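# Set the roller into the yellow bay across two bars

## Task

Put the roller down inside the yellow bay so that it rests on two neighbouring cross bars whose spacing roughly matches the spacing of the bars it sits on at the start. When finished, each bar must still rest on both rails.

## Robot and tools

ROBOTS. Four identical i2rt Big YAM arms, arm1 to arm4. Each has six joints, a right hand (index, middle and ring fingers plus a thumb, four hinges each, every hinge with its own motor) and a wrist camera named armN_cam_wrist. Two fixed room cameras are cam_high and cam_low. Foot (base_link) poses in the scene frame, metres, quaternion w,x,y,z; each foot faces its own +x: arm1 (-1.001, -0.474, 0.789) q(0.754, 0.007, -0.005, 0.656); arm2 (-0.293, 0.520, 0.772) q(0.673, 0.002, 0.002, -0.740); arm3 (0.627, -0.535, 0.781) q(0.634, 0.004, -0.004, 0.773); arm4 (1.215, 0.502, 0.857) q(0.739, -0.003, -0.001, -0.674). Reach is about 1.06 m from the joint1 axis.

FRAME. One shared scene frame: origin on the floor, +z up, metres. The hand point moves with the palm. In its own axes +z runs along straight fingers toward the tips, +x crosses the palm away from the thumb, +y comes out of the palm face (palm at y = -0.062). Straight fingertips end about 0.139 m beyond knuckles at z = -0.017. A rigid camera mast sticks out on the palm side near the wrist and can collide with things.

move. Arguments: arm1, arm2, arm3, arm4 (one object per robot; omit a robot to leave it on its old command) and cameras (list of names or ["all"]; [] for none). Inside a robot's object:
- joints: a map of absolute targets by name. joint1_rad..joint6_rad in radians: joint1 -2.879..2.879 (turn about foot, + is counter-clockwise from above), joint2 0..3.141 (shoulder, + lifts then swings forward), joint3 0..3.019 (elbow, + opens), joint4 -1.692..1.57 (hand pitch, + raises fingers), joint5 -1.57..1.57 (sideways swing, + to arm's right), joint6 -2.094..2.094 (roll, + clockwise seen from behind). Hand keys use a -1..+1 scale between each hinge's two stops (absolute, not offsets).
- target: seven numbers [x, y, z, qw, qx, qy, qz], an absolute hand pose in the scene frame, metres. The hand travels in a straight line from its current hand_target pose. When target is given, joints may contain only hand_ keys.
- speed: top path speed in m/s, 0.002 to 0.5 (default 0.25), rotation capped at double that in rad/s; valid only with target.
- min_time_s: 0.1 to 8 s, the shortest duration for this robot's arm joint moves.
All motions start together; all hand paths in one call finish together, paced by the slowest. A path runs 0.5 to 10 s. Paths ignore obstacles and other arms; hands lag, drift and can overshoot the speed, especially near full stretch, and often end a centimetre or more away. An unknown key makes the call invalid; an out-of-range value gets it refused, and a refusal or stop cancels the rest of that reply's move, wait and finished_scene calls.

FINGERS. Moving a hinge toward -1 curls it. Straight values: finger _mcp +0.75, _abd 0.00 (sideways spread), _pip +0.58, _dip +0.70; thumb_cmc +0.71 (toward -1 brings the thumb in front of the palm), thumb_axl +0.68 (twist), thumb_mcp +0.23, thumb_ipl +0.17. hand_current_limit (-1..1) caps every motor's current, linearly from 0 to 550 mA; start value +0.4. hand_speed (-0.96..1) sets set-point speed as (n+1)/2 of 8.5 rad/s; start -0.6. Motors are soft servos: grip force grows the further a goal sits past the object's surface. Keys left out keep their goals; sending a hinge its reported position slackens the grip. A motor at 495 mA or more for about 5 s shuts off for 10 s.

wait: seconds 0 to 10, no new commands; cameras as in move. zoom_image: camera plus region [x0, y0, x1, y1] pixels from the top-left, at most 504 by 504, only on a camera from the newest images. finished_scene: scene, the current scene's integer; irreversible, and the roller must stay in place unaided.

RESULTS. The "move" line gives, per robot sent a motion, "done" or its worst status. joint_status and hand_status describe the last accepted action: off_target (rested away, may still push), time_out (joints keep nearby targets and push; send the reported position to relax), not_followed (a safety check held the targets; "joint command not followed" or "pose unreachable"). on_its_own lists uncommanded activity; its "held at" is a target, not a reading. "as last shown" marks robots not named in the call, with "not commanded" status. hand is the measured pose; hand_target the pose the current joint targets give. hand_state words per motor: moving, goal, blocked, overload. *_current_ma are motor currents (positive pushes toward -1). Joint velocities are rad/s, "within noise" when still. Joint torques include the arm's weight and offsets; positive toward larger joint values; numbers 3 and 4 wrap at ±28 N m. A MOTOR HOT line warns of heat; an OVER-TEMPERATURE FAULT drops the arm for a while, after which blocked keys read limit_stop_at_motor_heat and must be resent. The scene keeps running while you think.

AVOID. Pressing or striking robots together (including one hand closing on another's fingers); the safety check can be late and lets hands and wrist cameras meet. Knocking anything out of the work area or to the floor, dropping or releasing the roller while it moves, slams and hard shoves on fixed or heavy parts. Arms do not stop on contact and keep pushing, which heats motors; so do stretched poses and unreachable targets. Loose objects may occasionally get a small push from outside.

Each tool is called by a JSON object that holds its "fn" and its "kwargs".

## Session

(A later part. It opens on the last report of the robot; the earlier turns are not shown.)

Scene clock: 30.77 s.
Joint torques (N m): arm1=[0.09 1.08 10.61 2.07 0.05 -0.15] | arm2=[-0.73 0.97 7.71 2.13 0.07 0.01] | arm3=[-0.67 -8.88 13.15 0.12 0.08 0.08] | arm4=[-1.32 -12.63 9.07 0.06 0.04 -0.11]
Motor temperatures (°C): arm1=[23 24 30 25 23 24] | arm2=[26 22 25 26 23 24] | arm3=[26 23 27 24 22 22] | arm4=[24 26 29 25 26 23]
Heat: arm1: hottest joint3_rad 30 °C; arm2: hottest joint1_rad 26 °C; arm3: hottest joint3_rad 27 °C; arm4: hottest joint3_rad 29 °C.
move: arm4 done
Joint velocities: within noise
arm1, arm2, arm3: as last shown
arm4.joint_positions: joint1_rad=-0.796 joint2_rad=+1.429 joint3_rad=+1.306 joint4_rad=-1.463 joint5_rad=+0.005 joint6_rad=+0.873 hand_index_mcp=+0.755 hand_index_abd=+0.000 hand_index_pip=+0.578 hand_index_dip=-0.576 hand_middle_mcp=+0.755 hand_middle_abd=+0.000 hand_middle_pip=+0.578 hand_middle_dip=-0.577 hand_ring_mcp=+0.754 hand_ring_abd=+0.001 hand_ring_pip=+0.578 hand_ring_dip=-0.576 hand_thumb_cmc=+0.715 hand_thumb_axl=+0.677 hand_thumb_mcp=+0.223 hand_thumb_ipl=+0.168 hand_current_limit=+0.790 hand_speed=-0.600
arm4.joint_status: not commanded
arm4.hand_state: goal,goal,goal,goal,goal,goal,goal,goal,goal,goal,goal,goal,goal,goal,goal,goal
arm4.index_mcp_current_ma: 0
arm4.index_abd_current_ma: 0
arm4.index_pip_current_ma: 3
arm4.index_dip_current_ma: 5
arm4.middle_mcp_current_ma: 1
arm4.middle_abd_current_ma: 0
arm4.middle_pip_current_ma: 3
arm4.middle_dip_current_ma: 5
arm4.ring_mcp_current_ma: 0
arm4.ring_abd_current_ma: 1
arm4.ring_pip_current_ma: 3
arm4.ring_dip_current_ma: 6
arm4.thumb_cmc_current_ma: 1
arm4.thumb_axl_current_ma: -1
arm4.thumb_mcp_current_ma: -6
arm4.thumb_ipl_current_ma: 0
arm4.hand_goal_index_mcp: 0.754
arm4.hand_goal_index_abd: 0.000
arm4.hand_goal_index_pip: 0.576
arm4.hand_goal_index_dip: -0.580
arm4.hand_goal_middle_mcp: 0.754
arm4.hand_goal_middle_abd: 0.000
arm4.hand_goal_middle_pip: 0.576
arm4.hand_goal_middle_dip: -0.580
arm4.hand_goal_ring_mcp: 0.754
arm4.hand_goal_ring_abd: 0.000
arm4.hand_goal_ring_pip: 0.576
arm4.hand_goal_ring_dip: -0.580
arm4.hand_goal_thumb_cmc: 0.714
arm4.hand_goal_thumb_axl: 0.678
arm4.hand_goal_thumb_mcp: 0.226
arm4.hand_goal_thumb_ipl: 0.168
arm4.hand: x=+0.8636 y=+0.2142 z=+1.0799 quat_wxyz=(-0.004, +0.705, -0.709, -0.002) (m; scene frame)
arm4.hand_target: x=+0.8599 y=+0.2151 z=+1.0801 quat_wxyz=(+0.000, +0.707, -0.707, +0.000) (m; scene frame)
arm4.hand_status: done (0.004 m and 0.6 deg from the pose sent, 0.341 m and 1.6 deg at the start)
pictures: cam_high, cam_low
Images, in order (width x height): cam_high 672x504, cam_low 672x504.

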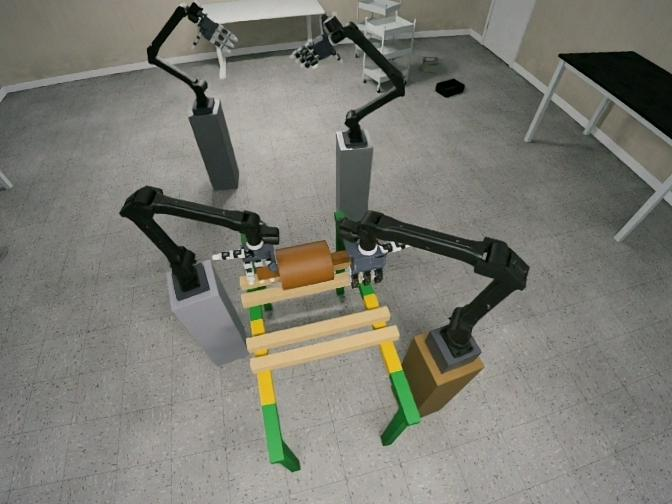

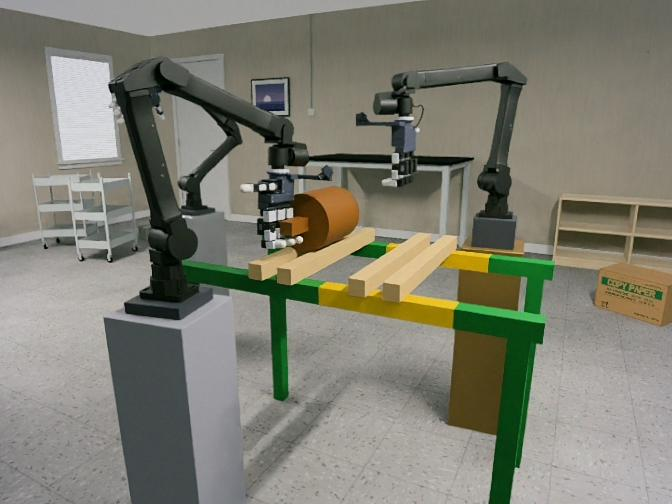

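{"fn": "move", "kwargs": {"arm3": {"target":[0.804,-0.190,0.950,0,0.7071,0.7071,0],"speed":0.06}, "arm4": {"target":[0.80,0.207,1.02,0,0.7071,-0.7071,0],"speed":0.2}}}

{"fn": "move", "kwargs": {"arm4": {"target":[0.785,0.203,0.930,0,0.7071,-0.7071,0],"speed":0.12}, "cameras": ["cam_high","cam_low"]}}

{"fn": "zoom_image", "kwargs": {"camera": "cam_high", "region": [300, 210, 420, 300]}}

{"fn": "zoom_image", "kwargs": {"camera": "cam_low", "region": [300, 150, 460, 280]}}

Scene clock: 34.37 s.
Joint torques (N m): arm1=[-0.03 0.79 10.59 2.03 0.04 -0.16] | arm2=[-0.38 0.91 7.92 2.14 0.05 -0.04] | arm3=[-0.73 -9.35 13.07 0.03 0.08 0.06] | arm4=[-1.38 -13.92 9.91 0.06 0.1 -0.13]
Motor temperatures (°C): arm1=[23 24 31 25 23 24] | arm2=[26 22 25 26 23 24] | arm3=[26 23 27 24 22 22] | arm4=[24 26 29 25 26 23]
Heat: arm1: hottest joint3_rad 31 °C; arm2: hottest joint1_rad 26 °C; arm3: hottest joint3_rad 27 °C; arm4: hottest joint3_rad 29 °C.
move: arm3 off_target; arm4 done
Joint velocities: within noise
arm1, arm2: as last shown
arm3.joint_positions: joint1_rad=-0.438 joint2_rad=+1.362 joint3_rad=+1.047 joint4_rad=-1.302 joint5_rad=+0.002 joint6_rad=+1.327 hand_index_mcp=+0.722 hand_index_abd=+0.000 hand_index_pip=+0.543 hand_index_dip=-0.636 hand_middle_mcp=+0.722 hand_middle_abd=+0.000 hand_middle_pip=+0.543 hand_middle_dip=-0.636 hand_ring_mcp=+0.727 hand_ring_abd=+0.000 hand_ring_pip=+0.544 hand_ring_dip=-0.637 hand_thumb_cmc=+0.715 hand_thumb_axl=+0.677 hand_thumb_mcp=+0.224 hand_thumb_ipl=+0.168 hand_current_limit=+0.790 hand_speed=-0.600
arm3.joint_status: not commanded
arm3.hand_state: goal,goal,goal,goal,goal,goal,goal,goal,goal,goal,goal,goal,goal,goal,goal,goal
arm3.index_mcp_current_ma: 11
arm3.index_abd_current_ma: 2
arm3.index_pip_current_ma: 17
arm3.index_dip_current_ma: 19
arm3.middle_mcp_current_ma: 9
arm3.middle_abd_current_ma: 2
arm3.middle_pip_current_ma: 14
arm3.middle_dip_current_ma: 18
arm3.ring_mcp_current_ma: 35
arm3.ring_abd_current_ma: 2
arm3.ring_pip_current_ma: 17
arm3.ring_dip_current_ma: 16
arm3.thumb_cmc_current_ma: 5
arm3.thumb_axl_current_ma: -4
arm3.thumb_mcp_current_ma: -14
arm3.thumb_ipl_current_ma: -2
arm3.hand_goal_index_mcp: 0.720
arm3.hand_goal_index_abd: 0.000
arm3.hand_goal_index_pip: 0.540
arm3.hand_goal_index_dip: -0.640
arm3.hand_goal_middle_mcp: 0.720
arm3.hand_goal_middle_abd: 0.000
arm3.hand_goal_middle_pip: 0.540
arm3.hand_goal_middle_dip: -0.640
arm3.hand_goal_ring_mcp: 0.720
arm3.hand_goal_ring_abd: 0.000
arm3.hand_goal_ring_pip: 0.540
arm3.hand_goal_ring_dip: -0.640
arm3.hand_goal_thumb_cmc: 0.714
arm3.hand_goal_thumb_axl: 0.678
arm3.hand_goal_thumb_mcp: 0.226
arm3.hand_goal_thumb_ipl: 0.168
arm3.hand: x=+0.7997 y=-0.2086 z=+0.9336 quat_wxyz=(+0.009, +0.706, +0.708, -0.016) (m; scene frame)
arm3.hand_target: x=+0.8037 y=-0.1908 z=+0.9500 quat_wxyz=(+0.000, +0.707, +0.707, +0.000) (m; scene frame)
arm3.hand_status: off_target (0.025 m and 2.1 deg from the pose sent, 0.024 m and 1.9 deg at the start)
arm4.joint_positions: joint1_rad=-0.883 joint2_rad=+1.568 joint3_rad=+1.299 joint4_rad=-1.318 joint5_rad=+0.004 joint6_rad=+0.785 hand_index_mcp=+0.755 hand_index_abd=+0.000 hand_index_pip=+0.578 hand_index_dip=-0.576 hand_middle_mcp=+0.755 hand_middle_abd=+0.000 hand_middle_pip=+0.578 hand_middle_dip=-0.577 hand_ring_mcp=+0.754 hand_ring_abd=+0.001 hand_ring_pip=+0.578 hand_ring_dip=-0.576 hand_thumb_cmc=+0.715 hand_thumb_axl=+0.677 hand_thumb_mcp=+0.223 hand_thumb_ipl=+0.168 hand_current_limit=+0.790 hand_speed=-0.600
arm4.joint_status: not commanded
arm4.hand_state: goal,goal,goal,goal,goal,goal,goal,goal,goal,goal,goal,goal,goal,goal,goal,goal
arm4.index_mcp_current_ma: 0
arm4.index_abd_current_ma: 0
arm4.index_pip_current_ma: 3
arm4.index_dip_current_ma: 5
arm4.middle_mcp_current_ma: 1
arm4.middle_abd_current_ma: 0
arm4.middle_pip_current_ma: 3
arm4.middle_dip_current_ma: 5
arm4.ring_mcp_current_ma: 0
arm4.ring_abd_current_ma: 1
arm4.ring_pip_current_ma: 3
arm4.ring_dip_current_ma: 6
arm4.thumb_cmc_current_ma: 1
arm4.thumb_axl_current_ma: -1
arm4.thumb_mcp_current_ma: -6
arm4.thumb_ipl_current_ma: 0
arm4.hand_goal_index_mcp: 0.754
arm4.hand_goal_index_abd: 0.000
arm4.hand_goal_index_pip: 0.576
arm4.hand_goal_index_dip: -0.580
arm4.hand_goal_middle_mcp: 0.754
arm4.hand_goal_middle_abd: 0.000
arm4.hand_goal_middle_pip: 0.576
arm4.hand_goal_middle_dip: -0.580
arm4.hand_goal_ring_mcp: 0.754
arm4.hand_goal_ring_abd: 0.000
arm4.hand_goal_ring_pip: 0.576
arm4.hand_goal_ring_dip: -0.580
arm4.hand_goal_thumb_cmc: 0.714
arm4.hand_goal_thumb_axl: 0.678
arm4.hand_goal_thumb_mcp: 0.226
arm4.hand_goal_thumb_ipl: 0.168
arm4.hand: x=+0.8080 y=+0.2083 z=+1.0195 quat_wxyz=(-0.005, +0.705, -0.709, -0.001) (m; scene frame)
arm4.hand_target: x=+0.8000 y=+0.2071 z=+1.0201 quat_wxyz=(+0.000, +0.707, -0.707, +0.000) (m; scene frame)
arm4.hand_status: done (0.008 m and 0.6 deg from the pose sent, 0.088 m and 0.6 deg at the start)
pictures: none

Scene clock: 35.83 s.
Joint torques (N m): arm1=[0.26 0.91 10.56 2.03 0.06 -0.14] | arm2=[-0.26 1.2 7.77 2.15 0.08 0.02] | arm3=[-0.79 -9.41 13.08 0.02 0.08 0.06] | arm4=[-1.61 -14.33 8.38 0.12 0.09 -0.13]
Motor temperatures (°C): arm1=[23 24 31 25 23 24] | arm2=[26 22 26 26 23 24] | arm3=[26 23 28 24 22 22] | arm4=[24 26 29 25 26 23]
Heat: arm1: hottest joint3_rad 31 °C; arm2: hottest joint1_rad 26 °C; arm3: hottest joint3_rad 28 °C; arm4: hottest joint3_rad 29 °C.
move: arm4 done
Joint velocities: within noise
arm1, arm2, arm3: as last shown
arm4.joint_positions: joint1_rad=-0.896 joint2_rad=+1.680 joint3_rad=+1.206 joint4_rad=-1.096 joint5_rad=+0.004 joint6_rad=+0.768 hand_index_mcp=+0.755 hand_index_abd=+0.000 hand_index_pip=+0.578 hand_index_dip=-0.576 hand_middle_mcp=+0.755 hand_middle_abd=+0.000 hand_middle_pip=+0.578 hand_middle_dip=-0.577 hand_ring_mcp=+0.754 hand_ring_abd=+0.001 hand_ring_pip=+0.578 hand_ring_dip=-0.576 hand_thumb_cmc=+0.715 hand_thumb_axl=+0.677 hand_thumb_mcp=+0.223 hand_thumb_ipl=+0.168 hand_current_limit=+0.790 hand_speed=-0.600
arm4.joint_status: not commanded
arm4.hand_state: goal,goal,goal,goal,goal,goal,goal,goal,goal,goal,goal,goal,goal,goal,goal,goal
arm4.index_mcp_current_ma: 0
arm4.index_abd_current_ma: 0
arm4.index_pip_current_ma: 3
arm4.index_dip_current_ma: 5
arm4.middle_mcp_current_ma: 1
arm4.middle_abd_current_ma: 0
arm4.middle_pip_current_ma: 3
arm4.middle_dip_current_ma: 5
arm4.ring_mcp_current_ma: 0
arm4.ring_abd_current_ma: 1
arm4.ring_pip_current_ma: 3
arm4.ring_dip_current_ma: 6
arm4.thumb_cmc_current_ma: 1
arm4.thumb_axl_current_ma: -1
arm4.thumb_mcp_current_ma: -6
arm4.thumb_ipl_current_ma: 0
arm4.hand_goal_index_mcp: 0.754
arm4.hand_goal_index_abd: 0.000
arm4.hand_goal_index_pip: 0.576
arm4.hand_goal_index_dip: -0.580
arm4.hand_goal_middle_mcp: 0.754
arm4.hand_goal_middle_abd: 0.000
arm4.hand_goal_middle_pip: 0.576
arm4.hand_goal_middle_dip: -0.580
arm4.hand_goal_ring_mcp: 0.754
arm4.hand_goal_ring_abd: 0.000
arm4.hand_goal_ring_pip: 0.576
arm4.hand_goal_ring_dip: -0.580
arm4.hand_goal_thumb_cmc: 0.714
arm4.hand_goal_thumb_axl: 0.678
arm4.hand_goal_thumb_mcp: 0.226
arm4.hand_goal_thumb_ipl: 0.168
arm4.hand: x=+0.7906 y=+0.1996 z=+0.9375 quat_wxyz=(+0.004, +0.706, -0.708, -0.001) (m; scene frame)
arm4.hand_target: x=+0.7852 y=+0.2032 z=+0.9301 quat_wxyz=(+0.000, +0.707, -0.707, +0.000) (m; scene frame)
arm4.hand_status: done (0.010 m and 0.4 deg from the pose sent, 0.093 m and 0.7 deg at the start)
pictures: cam_high, cam_low
Images, in order (width x height): cam_high 672x504, cam_low 672x504.

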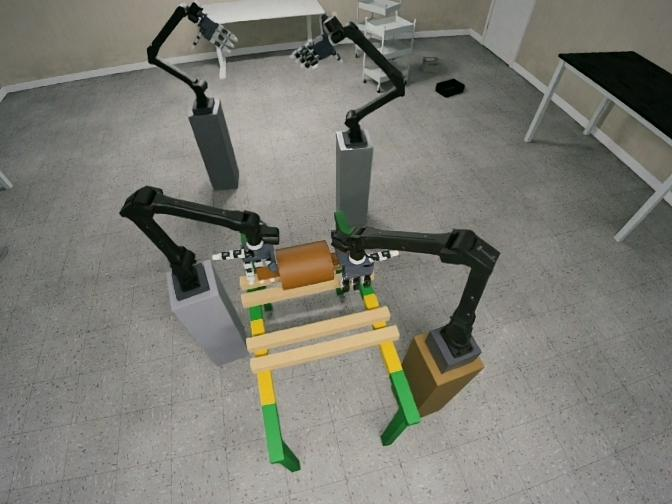

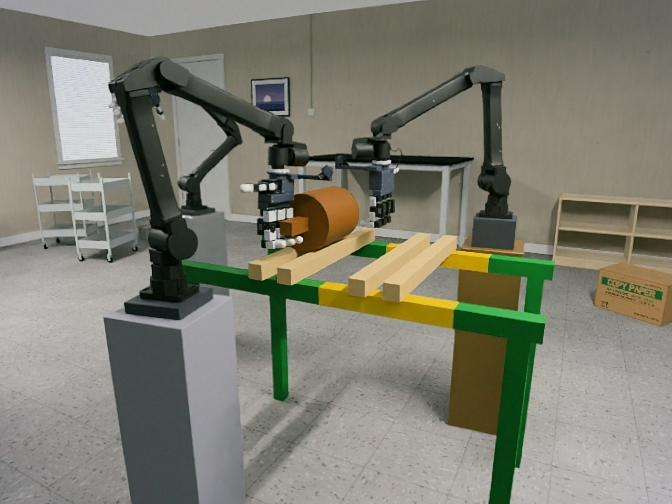

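Scaled by 4.200 from the camera's 672x504 image, which has a finer 960x720 frame.

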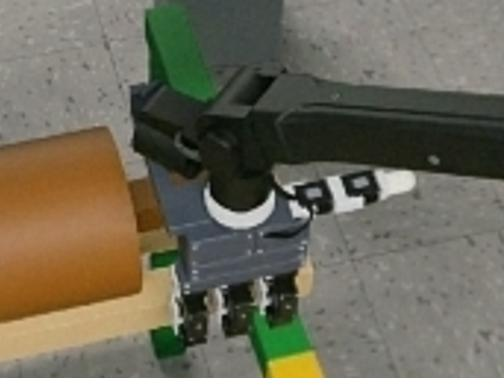

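Scaled by 3.150 from the camera's 672x504 image, which has a finer 960x720 frame.

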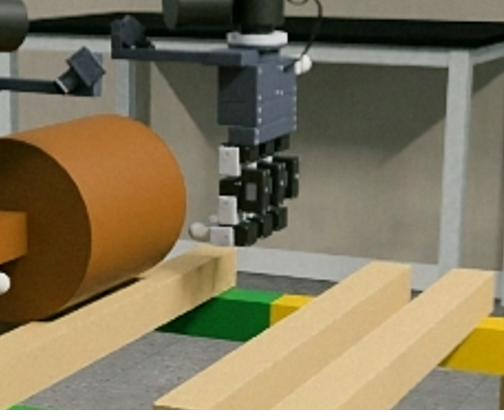

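{"fn": "move", "kwargs": {"arm4": {"target":[0.705,0.190,0.930,0,0.7071,-0.7071,0],"speed":0.08}, "cameras": ["cam_high"]}}

{"fn": "zoom_image", "kwargs": {"camera": "cam_high", "region": [300, 210, 420, 300]}}

Scene clock: 38.37 s.
Joint torques (N m): arm1=[-0.26 0.79 10.59 2 0.07 -0.17] | arm2=[-0.32 1.14 7.9 2.03 0.05 -0.02] | arm3=[-0.79 -9.35 13.08 0.03 0.08 0.06] | arm4=[-1.44 -16.67 11.6 -0.59 0.12 -0.12]
Motor temperatures (°C): arm1=[23 24 31 25 23 24] | arm2=[26 22 26 26 23 24] | arm3=[26 23 28 24 22 22] | arm4=[24 26 29 25 26 23]
Heat: arm1: hottest joint3_rad 31 °C; arm2: hottest joint1_rad 26 °C; arm3: hottest joint3_rad 28 °C; arm4: hottest joint3_rad 29 °C.
move: arm4 off_target
Joint velocities: within noise
arm1, arm2, arm3: as last shown
arm4.joint_positions: joint1_rad=-0.981 joint2_rad=+1.835 joint3_rad=+1.398 joint4_rad=-1.146 joint5_rad=+0.004 joint6_rad=+0.685 hand_index_mcp=+0.755 hand_index_abd=+0.000 hand_index_pip=+0.578 hand_index_dip=-0.576 hand_middle_mcp=+0.755 hand_middle_abd=+0.000 hand_middle_pip=+0.578 hand_middle_dip=-0.577 hand_ring_mcp=+0.754 hand_ring_abd=+0.001 hand_ring_pip=+0.578 hand_ring_dip=-0.576 hand_thumb_cmc=+0.715 hand_thumb_axl=+0.677 hand_thumb_mcp=+0.223 hand_thumb_ipl=+0.168 hand_current_limit=+0.790 hand_speed=-0.600
arm4.joint_status: not commanded
arm4.hand_state: goal,goal,goal,goal,goal,goal,goal,goal,goal,goal,goal,goal,goal,goal,goal,goal
arm4.index_mcp_current_ma: 0
arm4.index_abd_current_ma: 0
arm4.index_pip_current_ma: 3
arm4.index_dip_current_ma: 5
arm4.middle_mcp_current_ma: 1
arm4.middle_abd_current_ma: 0
arm4.middle_pip_current_ma: 3
arm4.middle_dip_current_ma: 5
arm4.ring_mcp_current_ma: 0
arm4.ring_abd_current_ma: 1
arm4.ring_pip_current_ma: 3
arm4.ring_dip_current_ma: 6
arm4.thumb_cmc_current_ma: 1
arm4.thumb_axl_current_ma: -1
arm4.thumb_mcp_current_ma: -6
arm4.thumb_ipl_current_ma: 0
arm4.hand_goal_index_mcp: 0.754
arm4.hand_goal_index_abd: 0.000
arm4.hand_goal_index_pip: 0.576
arm4.hand_goal_index_dip: -0.580
arm4.hand_goal_middle_mcp: 0.754
arm4.hand_goal_middle_abd: 0.000
arm4.hand_goal_middle_pip: 0.576
arm4.hand_goal_middle_dip: -0.580
arm4.hand_goal_ring_mcp: 0.754
arm4.hand_goal_ring_abd: 0.000
arm4.hand_goal_ring_pip: 0.576
arm4.hand_goal_ring_dip: -0.580
arm4.hand_goal_thumb_cmc: 0.714
arm4.hand_goal_thumb_axl: 0.678
arm4.hand_goal_thumb_mcp: 0.226
arm4.hand_goal_thumb_ipl: 0.168
arm4.hand: x=+0.7187 y=+0.1929 z=+0.9284 quat_wxyz=(-0.003, +0.706, -0.708, +0.000) (m; scene frame)
arm4.hand_target: x=+0.7054 y=+0.1904 z=+0.9301 quat_wxyz=(+0.000, +0.707, -0.707, +0.000) (m; scene frame)
arm4.hand_status: off_target (0.014 m and 0.4 deg from the pose sent, 0.087 m and 0.4 deg at the start)
pictures: cam_high
Images, in order (width x height): cam_high 672x504.

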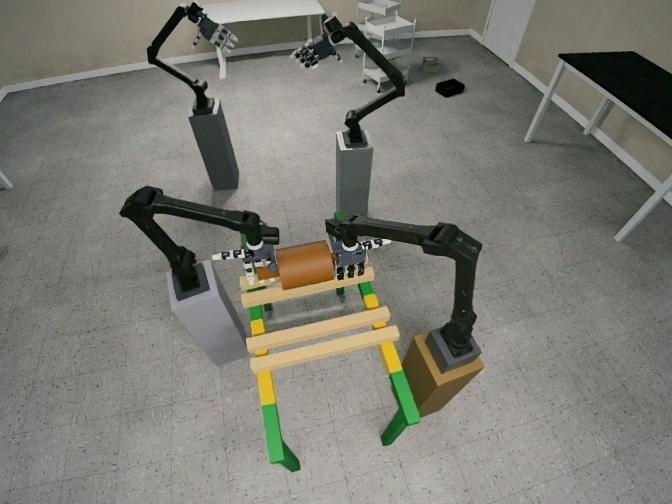

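Scaled by 4.200 from the camera's 672x504 image, which has a finer 960x720 frame.

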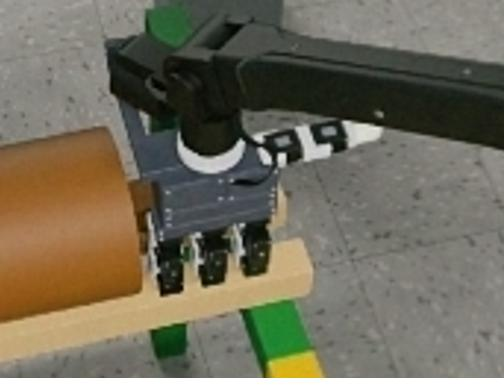

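{"fn": "move", "kwargs": {"arm4": {"target":[0.682,0.189,0.938,0,0.7071,-0.7071,0],"speed":0.06}}}

{"fn": "move", "kwargs": {"arm4": {"joints":{"hand_index_mcp":0.72,"hand_index_pip":0.54,"hand_index_dip":-0.65,"hand_middle_mcp":0.72,"hand_middle_pip":0.54,"hand_middle_dip":-0.65,"hand_ring_mcp":0.72,"hand_ring_pip":0.54,"hand_ring_dip":-0.65}}, "cameras": ["cam_high","arm4_cam_wrist","arm3_cam_wrist"]}}

Scene clock: 40.00 s.
Joint torques (N m): arm1=[-0.09 0.67 10.59 2.06 0.06 -0.16] | arm2=[-0.62 1.32 7.92 2.07 0.07 -0.03] | arm3=[-0.79 -9.47 13.08 0.05 0.08 0.07] | arm4=[-1.38 -17.38 11.86 -0.57 0.12 -0.12]
Motor temperatures (°C): arm1=[23 24 31 25 23 24] | arm2=[26 22 26 26 23 24] | arm3=[26 23 28 24 22 22] | arm4=[24 26 29 25 26 23]
Heat: arm1: hottest joint3_rad 31 °C; arm2: hottest joint1_rad 26 °C; arm3: hottest joint3_rad 28 °C; arm4: hottest joint3_rad 29 °C.
move: arm4 off_target
Joint velocities: within noise
arm1, arm2, arm3: as last shown
arm4.joint_positions: joint1_rad=-1.006 joint2_rad=+1.871 joint3_rad=+1.475 joint4_rad=-1.187 joint5_rad=+0.004 joint6_rad=+0.661 hand_index_mcp=+0.755 hand_index_abd=+0.000 hand_index_pip=+0.578 hand_index_dip=-0.576 hand_middle_mcp=+0.755 hand_middle_abd=+0.000 hand_middle_pip=+0.578 hand_middle_dip=-0.577 hand_ring_mcp=+0.754 hand_ring_abd=+0.001 hand_ring_pip=+0.578 hand_ring_dip=-0.576 hand_thumb_cmc=+0.715 hand_thumb_axl=+0.677 hand_thumb_mcp=+0.223 hand_thumb_ipl=+0.168 hand_current_limit=+0.790 hand_speed=-0.600
arm4.joint_status: not commanded
arm4.hand_state: goal,goal,goal,goal,goal,goal,goal,goal,goal,goal,goal,goal,goal,goal,goal,goal
arm4.index_mcp_current_ma: 0
arm4.index_abd_current_ma: 0
arm4.index_pip_current_ma: 3
arm4.index_dip_current_ma: 5
arm4.middle_mcp_current_ma: 1
arm4.middle_abd_current_ma: 0
arm4.middle_pip_current_ma: 3
arm4.middle_dip_current_ma: 5
arm4.ring_mcp_current_ma: 0
arm4.ring_abd_current_ma: 1
arm4.ring_pip_current_ma: 3
arm4.ring_dip_current_ma: 6
arm4.thumb_cmc_current_ma: 1
arm4.thumb_axl_current_ma: -1
arm4.thumb_mcp_current_ma: -6
arm4.thumb_ipl_current_ma: 0
arm4.hand_goal_index_mcp: 0.754
arm4.hand_goal_index_abd: 0.000
arm4.hand_goal_index_pip: 0.576
arm4.hand_goal_index_dip: -0.580
arm4.hand_goal_middle_mcp: 0.754
arm4.hand_goal_middle_abd: 0.000
arm4.hand_goal_middle_pip: 0.576
arm4.hand_goal_middle_dip: -0.580
arm4.hand_goal_ring_mcp: 0.754
arm4.hand_goal_ring_abd: 0.000
arm4.hand_goal_ring_pip: 0.576
arm4.hand_goal_ring_dip: -0.580
arm4.hand_goal_thumb_cmc: 0.714
arm4.hand_goal_thumb_axl: 0.678
arm4.hand_goal_thumb_mcp: 0.226
arm4.hand_goal_thumb_ipl: 0.168
arm4.hand: x=+0.6958 y=+0.1916 z=+0.9367 quat_wxyz=(-0.003, +0.706, -0.709, +0.000) (m; scene frame)
arm4.hand_target: x=+0.6824 y=+0.1893 z=+0.9380 quat_wxyz=(+0.000, +0.707, -0.707, +0.000) (m; scene frame)
arm4.hand_status: off_target (0.014 m and 0.4 deg from the pose sent, 0.038 m and 0.4 deg at the start)
pictures: none

Scene clock: 40.53 s.
Joint torques (N m): arm1=[-0.03 0.85 10.62 2.02 0.05 -0.16] | arm2=[-0.21 0.62 7.79 2.04 0.06 -0.02] | arm3=[-0.73 -9.41 13.08 0.03 0.08 0.07] | arm4=[-1.44 -17.38 11.86 -0.51 0.13 -0.11]
Motor temperatures (°C): arm1=[23 24 31 25 23 24] | arm2=[26 22 26 26 23 24] | arm3=[26 23 28 24 22 22] | arm4=[24 26 30 25 26 23]
Heat: arm1: hottest joint3_rad 31 °C; arm2: hottest joint1_rad 26 °C; arm3: hottest joint3_rad 28 °C; arm4: hottest joint3_rad 30 °C.
move: arm4 done
Joint velocities: within noise
arm1.joint_positions: joint1_rad=-0.188 joint2_rad=+0.645 joint3_rad=+1.333 joint4_rad=-1.397 joint5_rad=-0.053 joint6_rad=+1.175 hand_index_mcp=+0.753 hand_index_abd=+0.000 hand_index_pip=+0.577 hand_index_dip=+0.696 hand_middle_mcp=+0.753 hand_middle_abd=+0.000 hand_middle_pip=+0.577 hand_middle_dip=+0.696 hand_ring_mcp=+0.753 hand_ring_abd=+0.000 hand_ring_pip=+0.577 hand_ring_dip=+0.696 hand_thumb_cmc=+0.714 hand_thumb_axl=+0.677 hand_thumb_mcp=+0.225 hand_thumb_ipl=+0.168 hand_current_limit=+0.400 hand_speed=-0.600
arm1.joint_status: not commanded
arm1.hand_state: goal,goal,goal,goal,goal,goal,goal,goal,goal,goal,goal,goal,goal,goal,goal,goal
arm1.index_mcp_current_ma: -3
arm1.index_abd_current_ma: 0
arm1.index_pip_current_ma: 3
arm1.index_dip_current_ma: 0
arm1.middle_mcp_current_ma: -3
arm1.middle_abd_current_ma: 0
arm1.middle_pip_current_ma: 3
arm1.middle_dip_current_ma: 0
arm1.ring_mcp_current_ma: -3
arm1.ring_abd_current_ma: 0
arm1.ring_pip_current_ma: 3
arm1.ring_dip_current_ma: 0
arm1.thumb_cmc_current_ma: 1
arm1.thumb_axl_current_ma: -3
arm1.thumb_mcp_current_ma: -3
arm1.thumb_ipl_current_ma: -1
arm1.hand_goal_index_mcp: 0.754
arm1.hand_goal_index_abd: 0.000
arm1.hand_goal_index_pip: 0.576
arm1.hand_goal_index_dip: 0.696
arm1.hand_goal_middle_mcp: 0.754
arm1.hand_goal_middle_abd: 0.000
arm1.hand_goal_middle_pip: 0.576
arm1.hand_goal_middle_dip: 0.696
arm1.hand_goal_ring_mcp: 0.754
arm1.hand_goal_ring_abd: 0.000
arm1.hand_goal_ring_pip: 0.576
arm1.hand_goal_ring_dip: 0.696
arm1.hand_goal_thumb_cmc: 0.714
arm1.hand_goal_thumb_axl: 0.678
arm1.hand_goal_thumb_mcp: 0.226
arm1.hand_goal_thumb_ipl: 0.168
arm1.hand: x=-0.8433 y=-0.2670 z=+1.2923 quat_wxyz=(-0.200, +0.610, +0.668, +0.376) (m; scene frame)
arm1.hand_target: x=-0.8437 y=-0.2685 z=+1.3052 quat_wxyz=(-0.205, +0.606, +0.664, +0.388) (m; scene frame)
arm1.hand_status: not commanded
arm2.joint_positions: joint1_rad=-0.257 joint2_rad=+0.648 joint3_rad=+1.405 joint4_rad=-1.307 joint5_rad=+0.006 joint6_rad=+1.135 hand_index_mcp=+0.754 hand_index_abd=+0.000 hand_index_pip=+0.577 hand_index_dip=+0.696 hand_middle_mcp=+0.754 hand_middle_abd=+0.000 hand_middle_pip=+0.577 hand_middle_dip=+0.696 hand_ring_mcp=+0.754 hand_ring_abd=+0.000 hand_ring_pip=+0.577 hand_ring_dip=+0.696 hand_thumb_cmc=+0.714 hand_thumb_axl=+0.677 hand_thumb_mcp=+0.226 hand_thumb_ipl=+0.168 hand_current_limit=+0.400 hand_speed=-0.600
arm2.joint_status: not commanded
arm2.hand_state: goal,goal,goal,goal,goal,goal,goal,goal,goal,goal,goal,goal,goal,goal,goal,goal
arm2.index_mcp_current_ma: 0
arm2.index_abd_current_ma: 0
arm2.index_pip_current_ma: 1
arm2.index_dip_current_ma: 0
arm2.middle_mcp_current_ma: 0
arm2.middle_abd_current_ma: 0
arm2.middle_pip_current_ma: 1
arm2.middle_dip_current_ma: 0
arm2.ring_mcp_current_ma: 0
arm2.ring_abd_current_ma: 0
arm2.ring_pip_current_ma: 1
arm2.ring_dip_current_ma: 0
arm2.thumb_cmc_current_ma: 0
arm2.thumb_axl_current_ma: -1
arm2.thumb_mcp_current_ma: 0
arm2.thumb_ipl_current_ma: 0
arm2.hand_goal_index_mcp: 0.754
arm2.hand_goal_index_abd: 0.000
arm2.hand_goal_index_pip: 0.576
arm2.hand_goal_index_dip: 0.696
arm2.hand_goal_middle_mcp: 0.754
arm2.hand_goal_middle_abd: 0.000
arm2.hand_goal_middle_pip: 0.576
arm2.hand_goal_middle_dip: 0.696
arm2.hand_goal_ring_mcp: 0.754
arm2.hand_goal_ring_abd: 0.000
arm2.hand_goal_ring_pip: 0.576
arm2.hand_goal_ring_dip: 0.696
arm2.hand_goal_thumb_cmc: 0.714
arm2.hand_goal_thumb_axl: 0.678
arm2.hand_goal_thumb_mcp: 0.226
arm2.hand_goal_thumb_ipl: 0.168
arm2.hand: x=-0.4645 y=+0.3054 z=+1.3301 quat_wxyz=(+0.451, +0.643, -0.592, +0.183) (m; scene frame)
arm2.hand_target: x=-0.4635 y=+0.3079 z=+1.3427 quat_wxyz=(+0.462, +0.638, -0.587, +0.187) (m; scene frame)
arm2.hand_status: not commanded
arm3: as last shown
arm3.index_mcp_current_ma: 10
arm4.joint_positions: joint1_rad=-1.006 joint2_rad=+1.871 joint3_rad=+1.475 joint4_rad=-1.188 joint5_rad=+0.004 joint6_rad=+0.659 hand_index_mcp=+0.722 hand_index_abd=+0.000 hand_index_pip=+0.543 hand_index_dip=-0.646 hand_middle_mcp=+0.722 hand_middle_abd=+0.000 hand_middle_pip=+0.543 hand_middle_dip=-0.647 hand_ring_mcp=+0.727 hand_ring_abd=+0.001 hand_ring_pip=+0.545 hand_ring_dip=-0.646 hand_thumb_cmc=+0.715 hand_thumb_axl=+0.677 hand_thumb_mcp=+0.223 hand_thumb_ipl=+0.168 hand_current_limit=+0.790 hand_speed=-0.600
arm4.joint_status: all done
arm4.hand_state: goal,goal,goal,goal,goal,goal,goal,goal,goal,goal,goal,goal,goal,goal,goal,goal
arm4.index_mcp_current_ma: 2
arm4.index_abd_current_ma: 0
arm4.index_pip_current_ma: 5
arm4.index_dip_current_ma: 5
arm4.middle_mcp_current_ma: 3
arm4.middle_abd_current_ma: 0
arm4.middle_pip_current_ma: 4
arm4.middle_dip_current_ma: 5
arm4.ring_mcp_current_ma: 13
arm4.ring_abd_current_ma: 1
arm4.ring_pip_current_ma: 7
arm4.ring_dip_current_ma: 6
arm4.thumb_cmc_current_ma: 1
arm4.thumb_axl_current_ma: -1
arm4.thumb_mcp_current_ma: -6
arm4.thumb_ipl_current_ma: 0
arm4.hand_goal_index_mcp: 0.720
arm4.hand_goal_index_abd: 0.000
arm4.hand_goal_index_pip: 0.540
arm4.hand_goal_index_dip: -0.650
arm4.hand_goal_middle_mcp: 0.720
arm4.hand_goal_middle_abd: 0.000
arm4.hand_goal_middle_pip: 0.540
arm4.hand_goal_middle_dip: -0.650
arm4.hand_goal_ring_mcp: 0.720
arm4.hand_goal_ring_abd: 0.000
arm4.hand_goal_ring_pip: 0.540
arm4.hand_goal_ring_dip: -0.650
arm4.hand_goal_thumb_cmc: 0.714
arm4.hand_goal_thumb_axl: 0.678
arm4.hand_goal_thumb_mcp: 0.226
arm4.hand_goal_thumb_ipl: 0.168
arm4.hand: x=+0.6960 y=+0.1916 z=+0.9366 quat_wxyz=(-0.004, +0.706, -0.708, +0.000) (m; scene frame)
arm4.hand_target: x=+0.6824 y=+0.1893 z=+0.9381 quat_wxyz=(+0.000, +0.707, -0.707, +0.000) (m; scene frame)
arm4.hand_status: not commanded
pictures: arm3_cam_wrist, arm4_cam_wrist, cam_high
Images, in order (width x height): arm3_cam_wrist 672x504, arm4_cam_wrist 672x504, cam_high 672x504.

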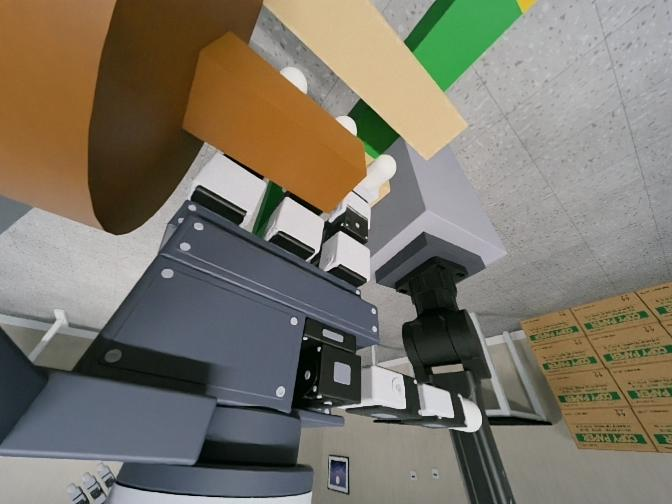

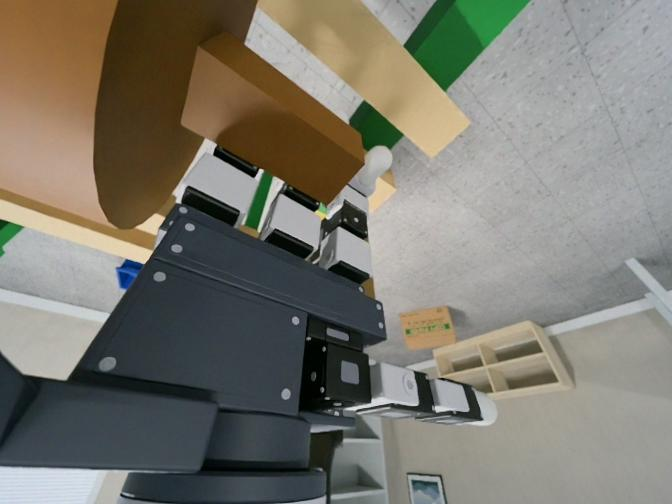

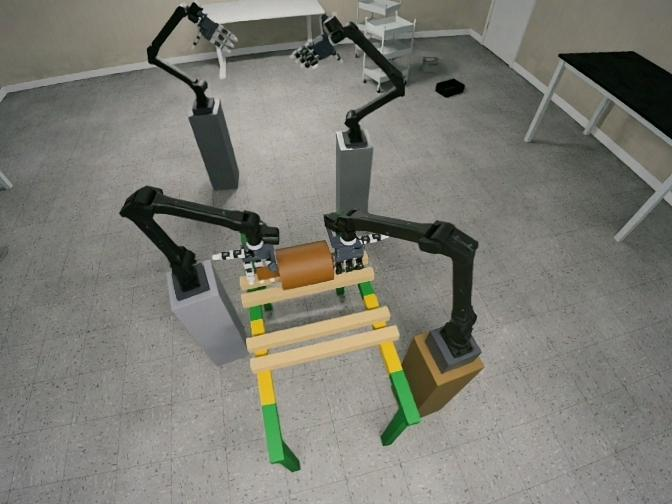

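{"fn": "move", "kwargs": {"arm3": {"target":[0.806,-0.174,0.972,-0.024,0.706,0.706,0.028],"speed":0.05}, "arm4": {"target":[0.677,0.184,0.988,0.024,0.7055,-0.7055,-0.006],"speed":0.05}}}

{"fn": "move", "kwargs": {"arm3": {"target":[0.806,-0.172,0.995,-0.03,0.706,0.706,0.035],"speed":0.05}, "arm4": {"target":[0.673,0.180,1.015,0.032,0.7055,-0.7055,-0.009],"speed":0.05}, "cameras": ["cam_low","arm3_cam_wrist","arm4_cam_wrist"]}}

Scene clock: 42.67 s.
Joint torques (N m): arm1=[0.09 1.03 10.61 2.03 0.05 -0.16] | arm2=[-0.56 0.85 7.87 2.13 0.07 0.01] | arm3=[-0.79 -11.22 14.3 0.54 0.06 0.06] | arm4=[-1.08 -22.53 13.86 -1.2 0.32 -0.06]
Motor temperatures (°C): arm1=[23 24 31 25 23 24] | arm2=[26 22 26 26 23 24] | arm3=[26 23 28 24 22 22] | arm4=[24 26 30 25 26 23]
Heat: arm1: hottest joint3_rad 31 °C; arm2: hottest joint1_rad 26 °C; arm3: hottest joint3_rad 28 °C; arm4: hottest joint3_rad 30 °C.
move: arm3 off_target; arm4 off_target
Joint velocities: within noise
arm1, arm2: as last shown
arm3.joint_positions: joint1_rad=-0.438 joint2_rad=+1.362 joint3_rad=+1.073 joint4_rad=-1.302 joint5_rad=-0.010 joint6_rad=+1.327 hand_index_mcp=+0.722 hand_index_abd=+0.000 hand_index_pip=+0.543 hand_index_dip=-0.636 hand_middle_mcp=+0.722 hand_middle_abd=+0.000 hand_middle_pip=+0.543 hand_middle_dip=-0.636 hand_ring_mcp=+0.730 hand_ring_abd=+0.000 hand_ring_pip=+0.544 hand_ring_dip=-0.637 hand_thumb_cmc=+0.715 hand_thumb_axl=+0.677 hand_thumb_mcp=+0.224 hand_thumb_ipl=+0.168 hand_current_limit=+0.790 hand_speed=-0.600
arm3.joint_status: not commanded
arm3.hand_state: goal,goal,goal,goal,goal,goal,goal,goal,goal,goal,goal,goal,goal,goal,goal,goal
arm3.index_mcp_current_ma: 10
arm3.index_abd_current_ma: 2
arm3.index_pip_current_ma: 17
arm3.index_dip_current_ma: 19
arm3.middle_mcp_current_ma: 12
arm3.middle_abd_current_ma: 2
arm3.middle_pip_current_ma: 17
arm3.middle_dip_current_ma: 22
arm3.ring_mcp_current_ma: 51
arm3.ring_abd_current_ma: 2
arm3.ring_pip_current_ma: 17
arm3.ring_dip_current_ma: 16
arm3.thumb_cmc_current_ma: 5
arm3.thumb_axl_current_ma: -4
arm3.thumb_mcp_current_ma: -14
arm3.thumb_ipl_current_ma: -2
arm3.hand_goal_index_mcp: 0.720
arm3.hand_goal_index_abd: 0.000
arm3.hand_goal_index_pip: 0.540
arm3.hand_goal_index_dip: -0.640
arm3.hand_goal_middle_mcp: 0.720
arm3.hand_goal_middle_abd: 0.000
arm3.hand_goal_middle_pip: 0.540
arm3.hand_goal_middle_dip: -0.640
arm3.hand_goal_ring_mcp: 0.720
arm3.hand_goal_ring_abd: 0.000
arm3.hand_goal_ring_pip: 0.540
arm3.hand_goal_ring_dip: -0.640
arm3.hand_goal_thumb_cmc: 0.714
arm3.hand_goal_thumb_axl: 0.678
arm3.hand_goal_thumb_mcp: 0.226
arm3.hand_goal_thumb_ipl: 0.168
arm3.hand: x=+0.7999 y=-0.1992 z=+0.9420 quat_wxyz=(-0.003, +0.706, +0.708, -0.008) (m; scene frame)
arm3.hand_target: x=+0.8054 y=-0.1761 z=+0.9723 quat_wxyz=(-0.024, +0.707, +0.707, +0.028) (m; scene frame)
arm3.hand_status: off_target (0.040 m and 4.8 deg from the pose sent, 0.052 m and 6.3 deg at the start)
arm4.joint_positions: joint1_rad=-1.006 joint2_rad=+1.871 joint3_rad=+1.498 joint4_rad=-1.225 joint5_rad=+0.005 joint6_rad=+0.658 hand_index_mcp=+0.722 hand_index_abd=+0.000 hand_index_pip=+0.543 hand_index_dip=-0.646 hand_middle_mcp=+0.727 hand_middle_abd=-0.006 hand_middle_pip=+0.562 hand_middle_dip=-0.615 hand_ring_mcp=+0.727 hand_ring_abd=-0.002 hand_ring_pip=+0.552 hand_ring_dip=-0.635 hand_thumb_cmc=+0.715 hand_thumb_axl=+0.677 hand_thumb_mcp=+0.223 hand_thumb_ipl=+0.168 hand_current_limit=+0.790 hand_speed=-0.600
arm4.joint_status: not commanded
arm4.hand_state: goal,goal,goal,goal,goal,goal,blocked,blocked,goal,goal,goal,goal,goal,goal,goal,goal
arm4.index_mcp_current_ma: 2
arm4.index_abd_current_ma: 0
arm4.index_pip_current_ma: 5
arm4.index_dip_current_ma: 5
arm4.middle_mcp_current_ma: 12
arm4.middle_abd_current_ma: -9
arm4.middle_pip_current_ma: 53
arm4.middle_dip_current_ma: 97
arm4.ring_mcp_current_ma: 13
arm4.ring_abd_current_ma: -3
arm4.ring_pip_current_ma: 23
arm4.ring_dip_current_ma: 34
arm4.thumb_cmc_current_ma: 1
arm4.thumb_axl_current_ma: -1
arm4.thumb_mcp_current_ma: -6
arm4.thumb_ipl_current_ma: 0
arm4.hand_goal_index_mcp: 0.720
arm4.hand_goal_index_abd: 0.000
arm4.hand_goal_index_pip: 0.540
arm4.hand_goal_index_dip: -0.650
arm4.hand_goal_middle_mcp: 0.720
arm4.hand_goal_middle_abd: 0.000
arm4.hand_goal_middle_pip: 0.540
arm4.hand_goal_middle_dip: -0.650
arm4.hand_goal_ring_mcp: 0.720
arm4.hand_goal_ring_abd: 0.000
arm4.hand_goal_ring_pip: 0.540
arm4.hand_goal_ring_dip: -0.650
arm4.hand_goal_thumb_cmc: 0.714
arm4.hand_goal_thumb_axl: 0.678
arm4.hand_goal_thumb_mcp: 0.226
arm4.hand_goal_thumb_ipl: 0.168
arm4.hand: x=+0.6961 y=+0.1917 z=+0.9440 quat_wxyz=(-0.011, +0.707, -0.707, +0.001) (m; scene frame)
arm4.hand_target: x=+0.6789 y=+0.1852 z=+0.9880 quat_wxyz=(+0.024, +0.707, -0.707, -0.006) (m; scene frame)
arm4.hand_status: off_target (0.049 m and 4.1 deg from the pose sent, 0.055 m and 3.3 deg at the start)
pictures: none

Scene clock: 43.77 s.
Joint torques (N m): arm1=[0.09 0.91 10.52 2.02 0.04 -0.16] | arm2=[-0.38 0.97 7.88 2.25 0.08 0.01] | arm3=[-0.79 -12.81 16.47 -0.42 0.13 0.06] | arm4=[-0.85 -24.47 16.02 -1.33 0.67 -0.02]
Motor temperatures (°C): arm1=[23 24 31 25 23 24] | arm2=[26 22 26 26 23 24] | arm3=[26 23 29 24 22 22] | arm4=[24 26 30 25 26 23]
Heat: arm1: hottest joint3_rad 31 °C; arm2: hottest joint1_rad 26 °C; arm3: hottest joint3_rad 29 °C; arm4: hottest joint3_rad 30 °C.
move: arm3 off_target; arm4 off_target
Joint velocities: within noise
arm1, arm2: as last shown
arm3.joint_positions: joint1_rad=-0.438 joint2_rad=+1.361 joint3_rad=+1.084 joint4_rad=-1.322 joint5_rad=-0.015 joint6_rad=+1.327 hand_index_mcp=+0.722 hand_index_abd=+0.000 hand_index_pip=+0.543 hand_index_dip=-0.636 hand_middle_mcp=+0.738 hand_middle_abd=-0.008 hand_middle_pip=+0.565 hand_middle_dip=-0.606 hand_ring_mcp=+0.732 hand_ring_abd=-0.004 hand_ring_pip=+0.551 hand_ring_dip=-0.632 hand_thumb_cmc=+0.715 hand_thumb_axl=+0.677 hand_thumb_mcp=+0.224 hand_thumb_ipl=+0.168 hand_current_limit=+0.790 hand_speed=-0.600
arm3.joint_status: not commanded
arm3.hand_state: goal,goal,goal,goal,goal,goal,blocked,blocked,goal,goal,goal,goal,goal,goal,goal,goal
arm3.index_mcp_current_ma: 10
arm3.index_abd_current_ma: 2
arm3.index_pip_current_ma: 17
arm3.index_dip_current_ma: 19
arm3.middle_mcp_current_ma: 93
arm3.middle_abd_current_ma: -36
arm3.middle_pip_current_ma: 126
arm3.middle_dip_current_ma: 173
arm3.ring_mcp_current_ma: 62
arm3.ring_abd_current_ma: -17
arm3.ring_pip_current_ma: 55
arm3.ring_dip_current_ma: 41
arm3.thumb_cmc_current_ma: 5
arm3.thumb_axl_current_ma: -4
arm3.thumb_mcp_current_ma: -14
arm3.thumb_ipl_current_ma: -2
arm3.hand_goal_index_mcp: 0.720
arm3.hand_goal_index_abd: 0.000
arm3.hand_goal_index_pip: 0.540
arm3.hand_goal_index_dip: -0.640
arm3.hand_goal_middle_mcp: 0.720
arm3.hand_goal_middle_abd: 0.000
arm3.hand_goal_middle_pip: 0.540
arm3.hand_goal_middle_dip: -0.640
arm3.hand_goal_ring_mcp: 0.720
arm3.hand_goal_ring_abd: 0.000
arm3.hand_goal_ring_pip: 0.540
arm3.hand_goal_ring_dip: -0.640
arm3.hand_goal_thumb_cmc: 0.714
arm3.hand_goal_thumb_axl: 0.678
arm3.hand_goal_thumb_mcp: 0.226
arm3.hand_goal_thumb_ipl: 0.168
arm3.hand: x=+0.7989 y=-0.1998 z=+0.9460 quat_wxyz=(-0.003, +0.706, +0.708, -0.013) (m; scene frame)
arm3.hand_target: x=+0.8051 y=-0.1759 z=+0.9945 quat_wxyz=(-0.030, +0.706, +0.706, +0.035) (m; scene frame)
arm3.hand_status: off_target (0.057 m and 6.3 deg from the pose sent, 0.060 m and 5.8 deg at the start)
arm4.joint_positions: joint1_rad=-1.006 joint2_rad=+1.871 joint3_rad=+1.514 joint4_rad=-1.267 joint5_rad=-0.001 joint6_rad=+0.657 hand_index_mcp=+0.722 hand_index_abd=+0.000 hand_index_pip=+0.543 hand_index_dip=-0.646 hand_middle_mcp=+0.740 hand_middle_abd=-0.015 hand_middle_pip=+0.565 hand_middle_dip=-0.610 hand_ring_mcp=+0.728 hand_ring_abd=-0.005 hand_ring_pip=+0.555 hand_ring_dip=-0.626 hand_thumb_cmc=+0.715 hand_thumb_axl=+0.677 hand_thumb_mcp=+0.223 hand_thumb_ipl=+0.168 hand_current_limit=+0.790 hand_speed=-0.600
arm4.joint_status: not commanded
arm4.hand_state: goal,goal,goal,goal,blocked,goal,blocked,blocked,goal,goal,goal,blocked,goal,goal,goal,goal
arm4.index_mcp_current_ma: 2
arm4.index_abd_current_ma: 0
arm4.index_pip_current_ma: 4
arm4.index_dip_current_ma: 5
arm4.middle_mcp_current_ma: 52
arm4.middle_abd_current_ma: -27
arm4.middle_pip_current_ma: 61
arm4.middle_dip_current_ma: 115
arm4.ring_mcp_current_ma: 15
arm4.ring_abd_current_ma: -7
arm4.ring_pip_current_ma: 32
arm4.ring_dip_current_ma: 59
arm4.thumb_cmc_current_ma: 1
arm4.thumb_axl_current_ma: -1
arm4.thumb_mcp_current_ma: -6
arm4.thumb_ipl_current_ma: 0
arm4.hand_goal_index_mcp: 0.720
arm4.hand_goal_index_abd: 0.000
arm4.hand_goal_index_pip: 0.540
arm4.hand_goal_index_dip: -0.650
arm4.hand_goal_middle_mcp: 0.720
arm4.hand_goal_middle_abd: 0.000
arm4.hand_goal_middle_pip: 0.540
arm4.hand_goal_middle_dip: -0.650
arm4.hand_goal_ring_mcp: 0.720
arm4.hand_goal_ring_abd: 0.000
arm4.hand_goal_ring_pip: 0.540
arm4.hand_goal_ring_dip: -0.650
arm4.hand_goal_thumb_cmc: 0.714
arm4.hand_goal_thumb_axl: 0.678
arm4.hand_goal_thumb_mcp: 0.226
arm4.hand_goal_thumb_ipl: 0.168
arm4.hand: x=+0.6999 y=+0.1935 z=+0.9484 quat_wxyz=(-0.023, +0.707, -0.707, +0.005) (m; scene frame)
arm4.hand_target: x=+0.6771 y=+0.1828 z=+1.0150 quat_wxyz=(+0.033, +0.707, -0.707, -0.009) (m; scene frame)
arm4.hand_status: off_target (0.073 m and 6.5 deg from the pose sent, 0.076 m and 5.0 deg at the start)
pictures: arm3_cam_wrist, arm4_cam_wrist, cam_low
Images, in order (width x height): arm3_cam_wrist 672x504, arm4_cam_wrist 672x504, cam_low 672x504.

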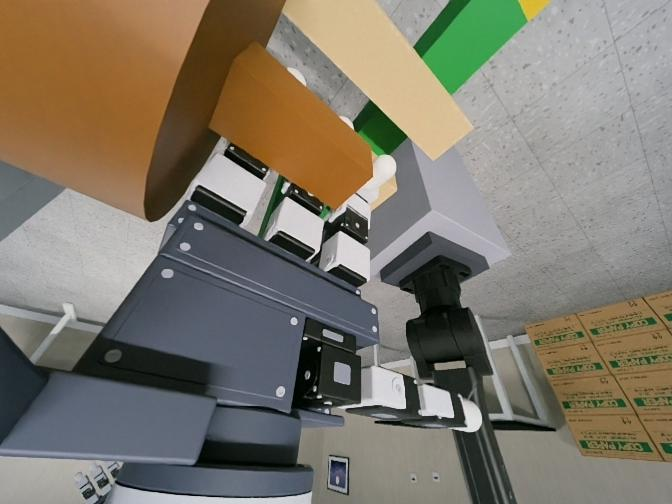

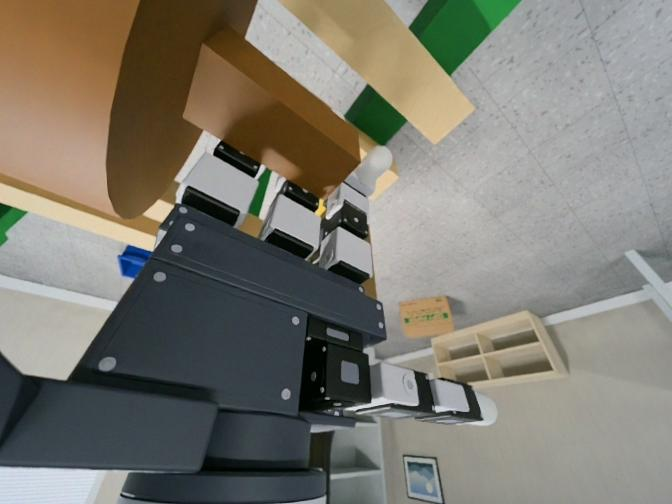

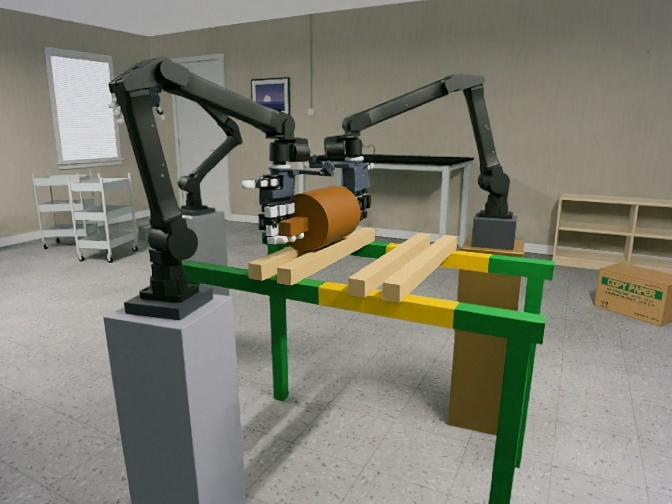

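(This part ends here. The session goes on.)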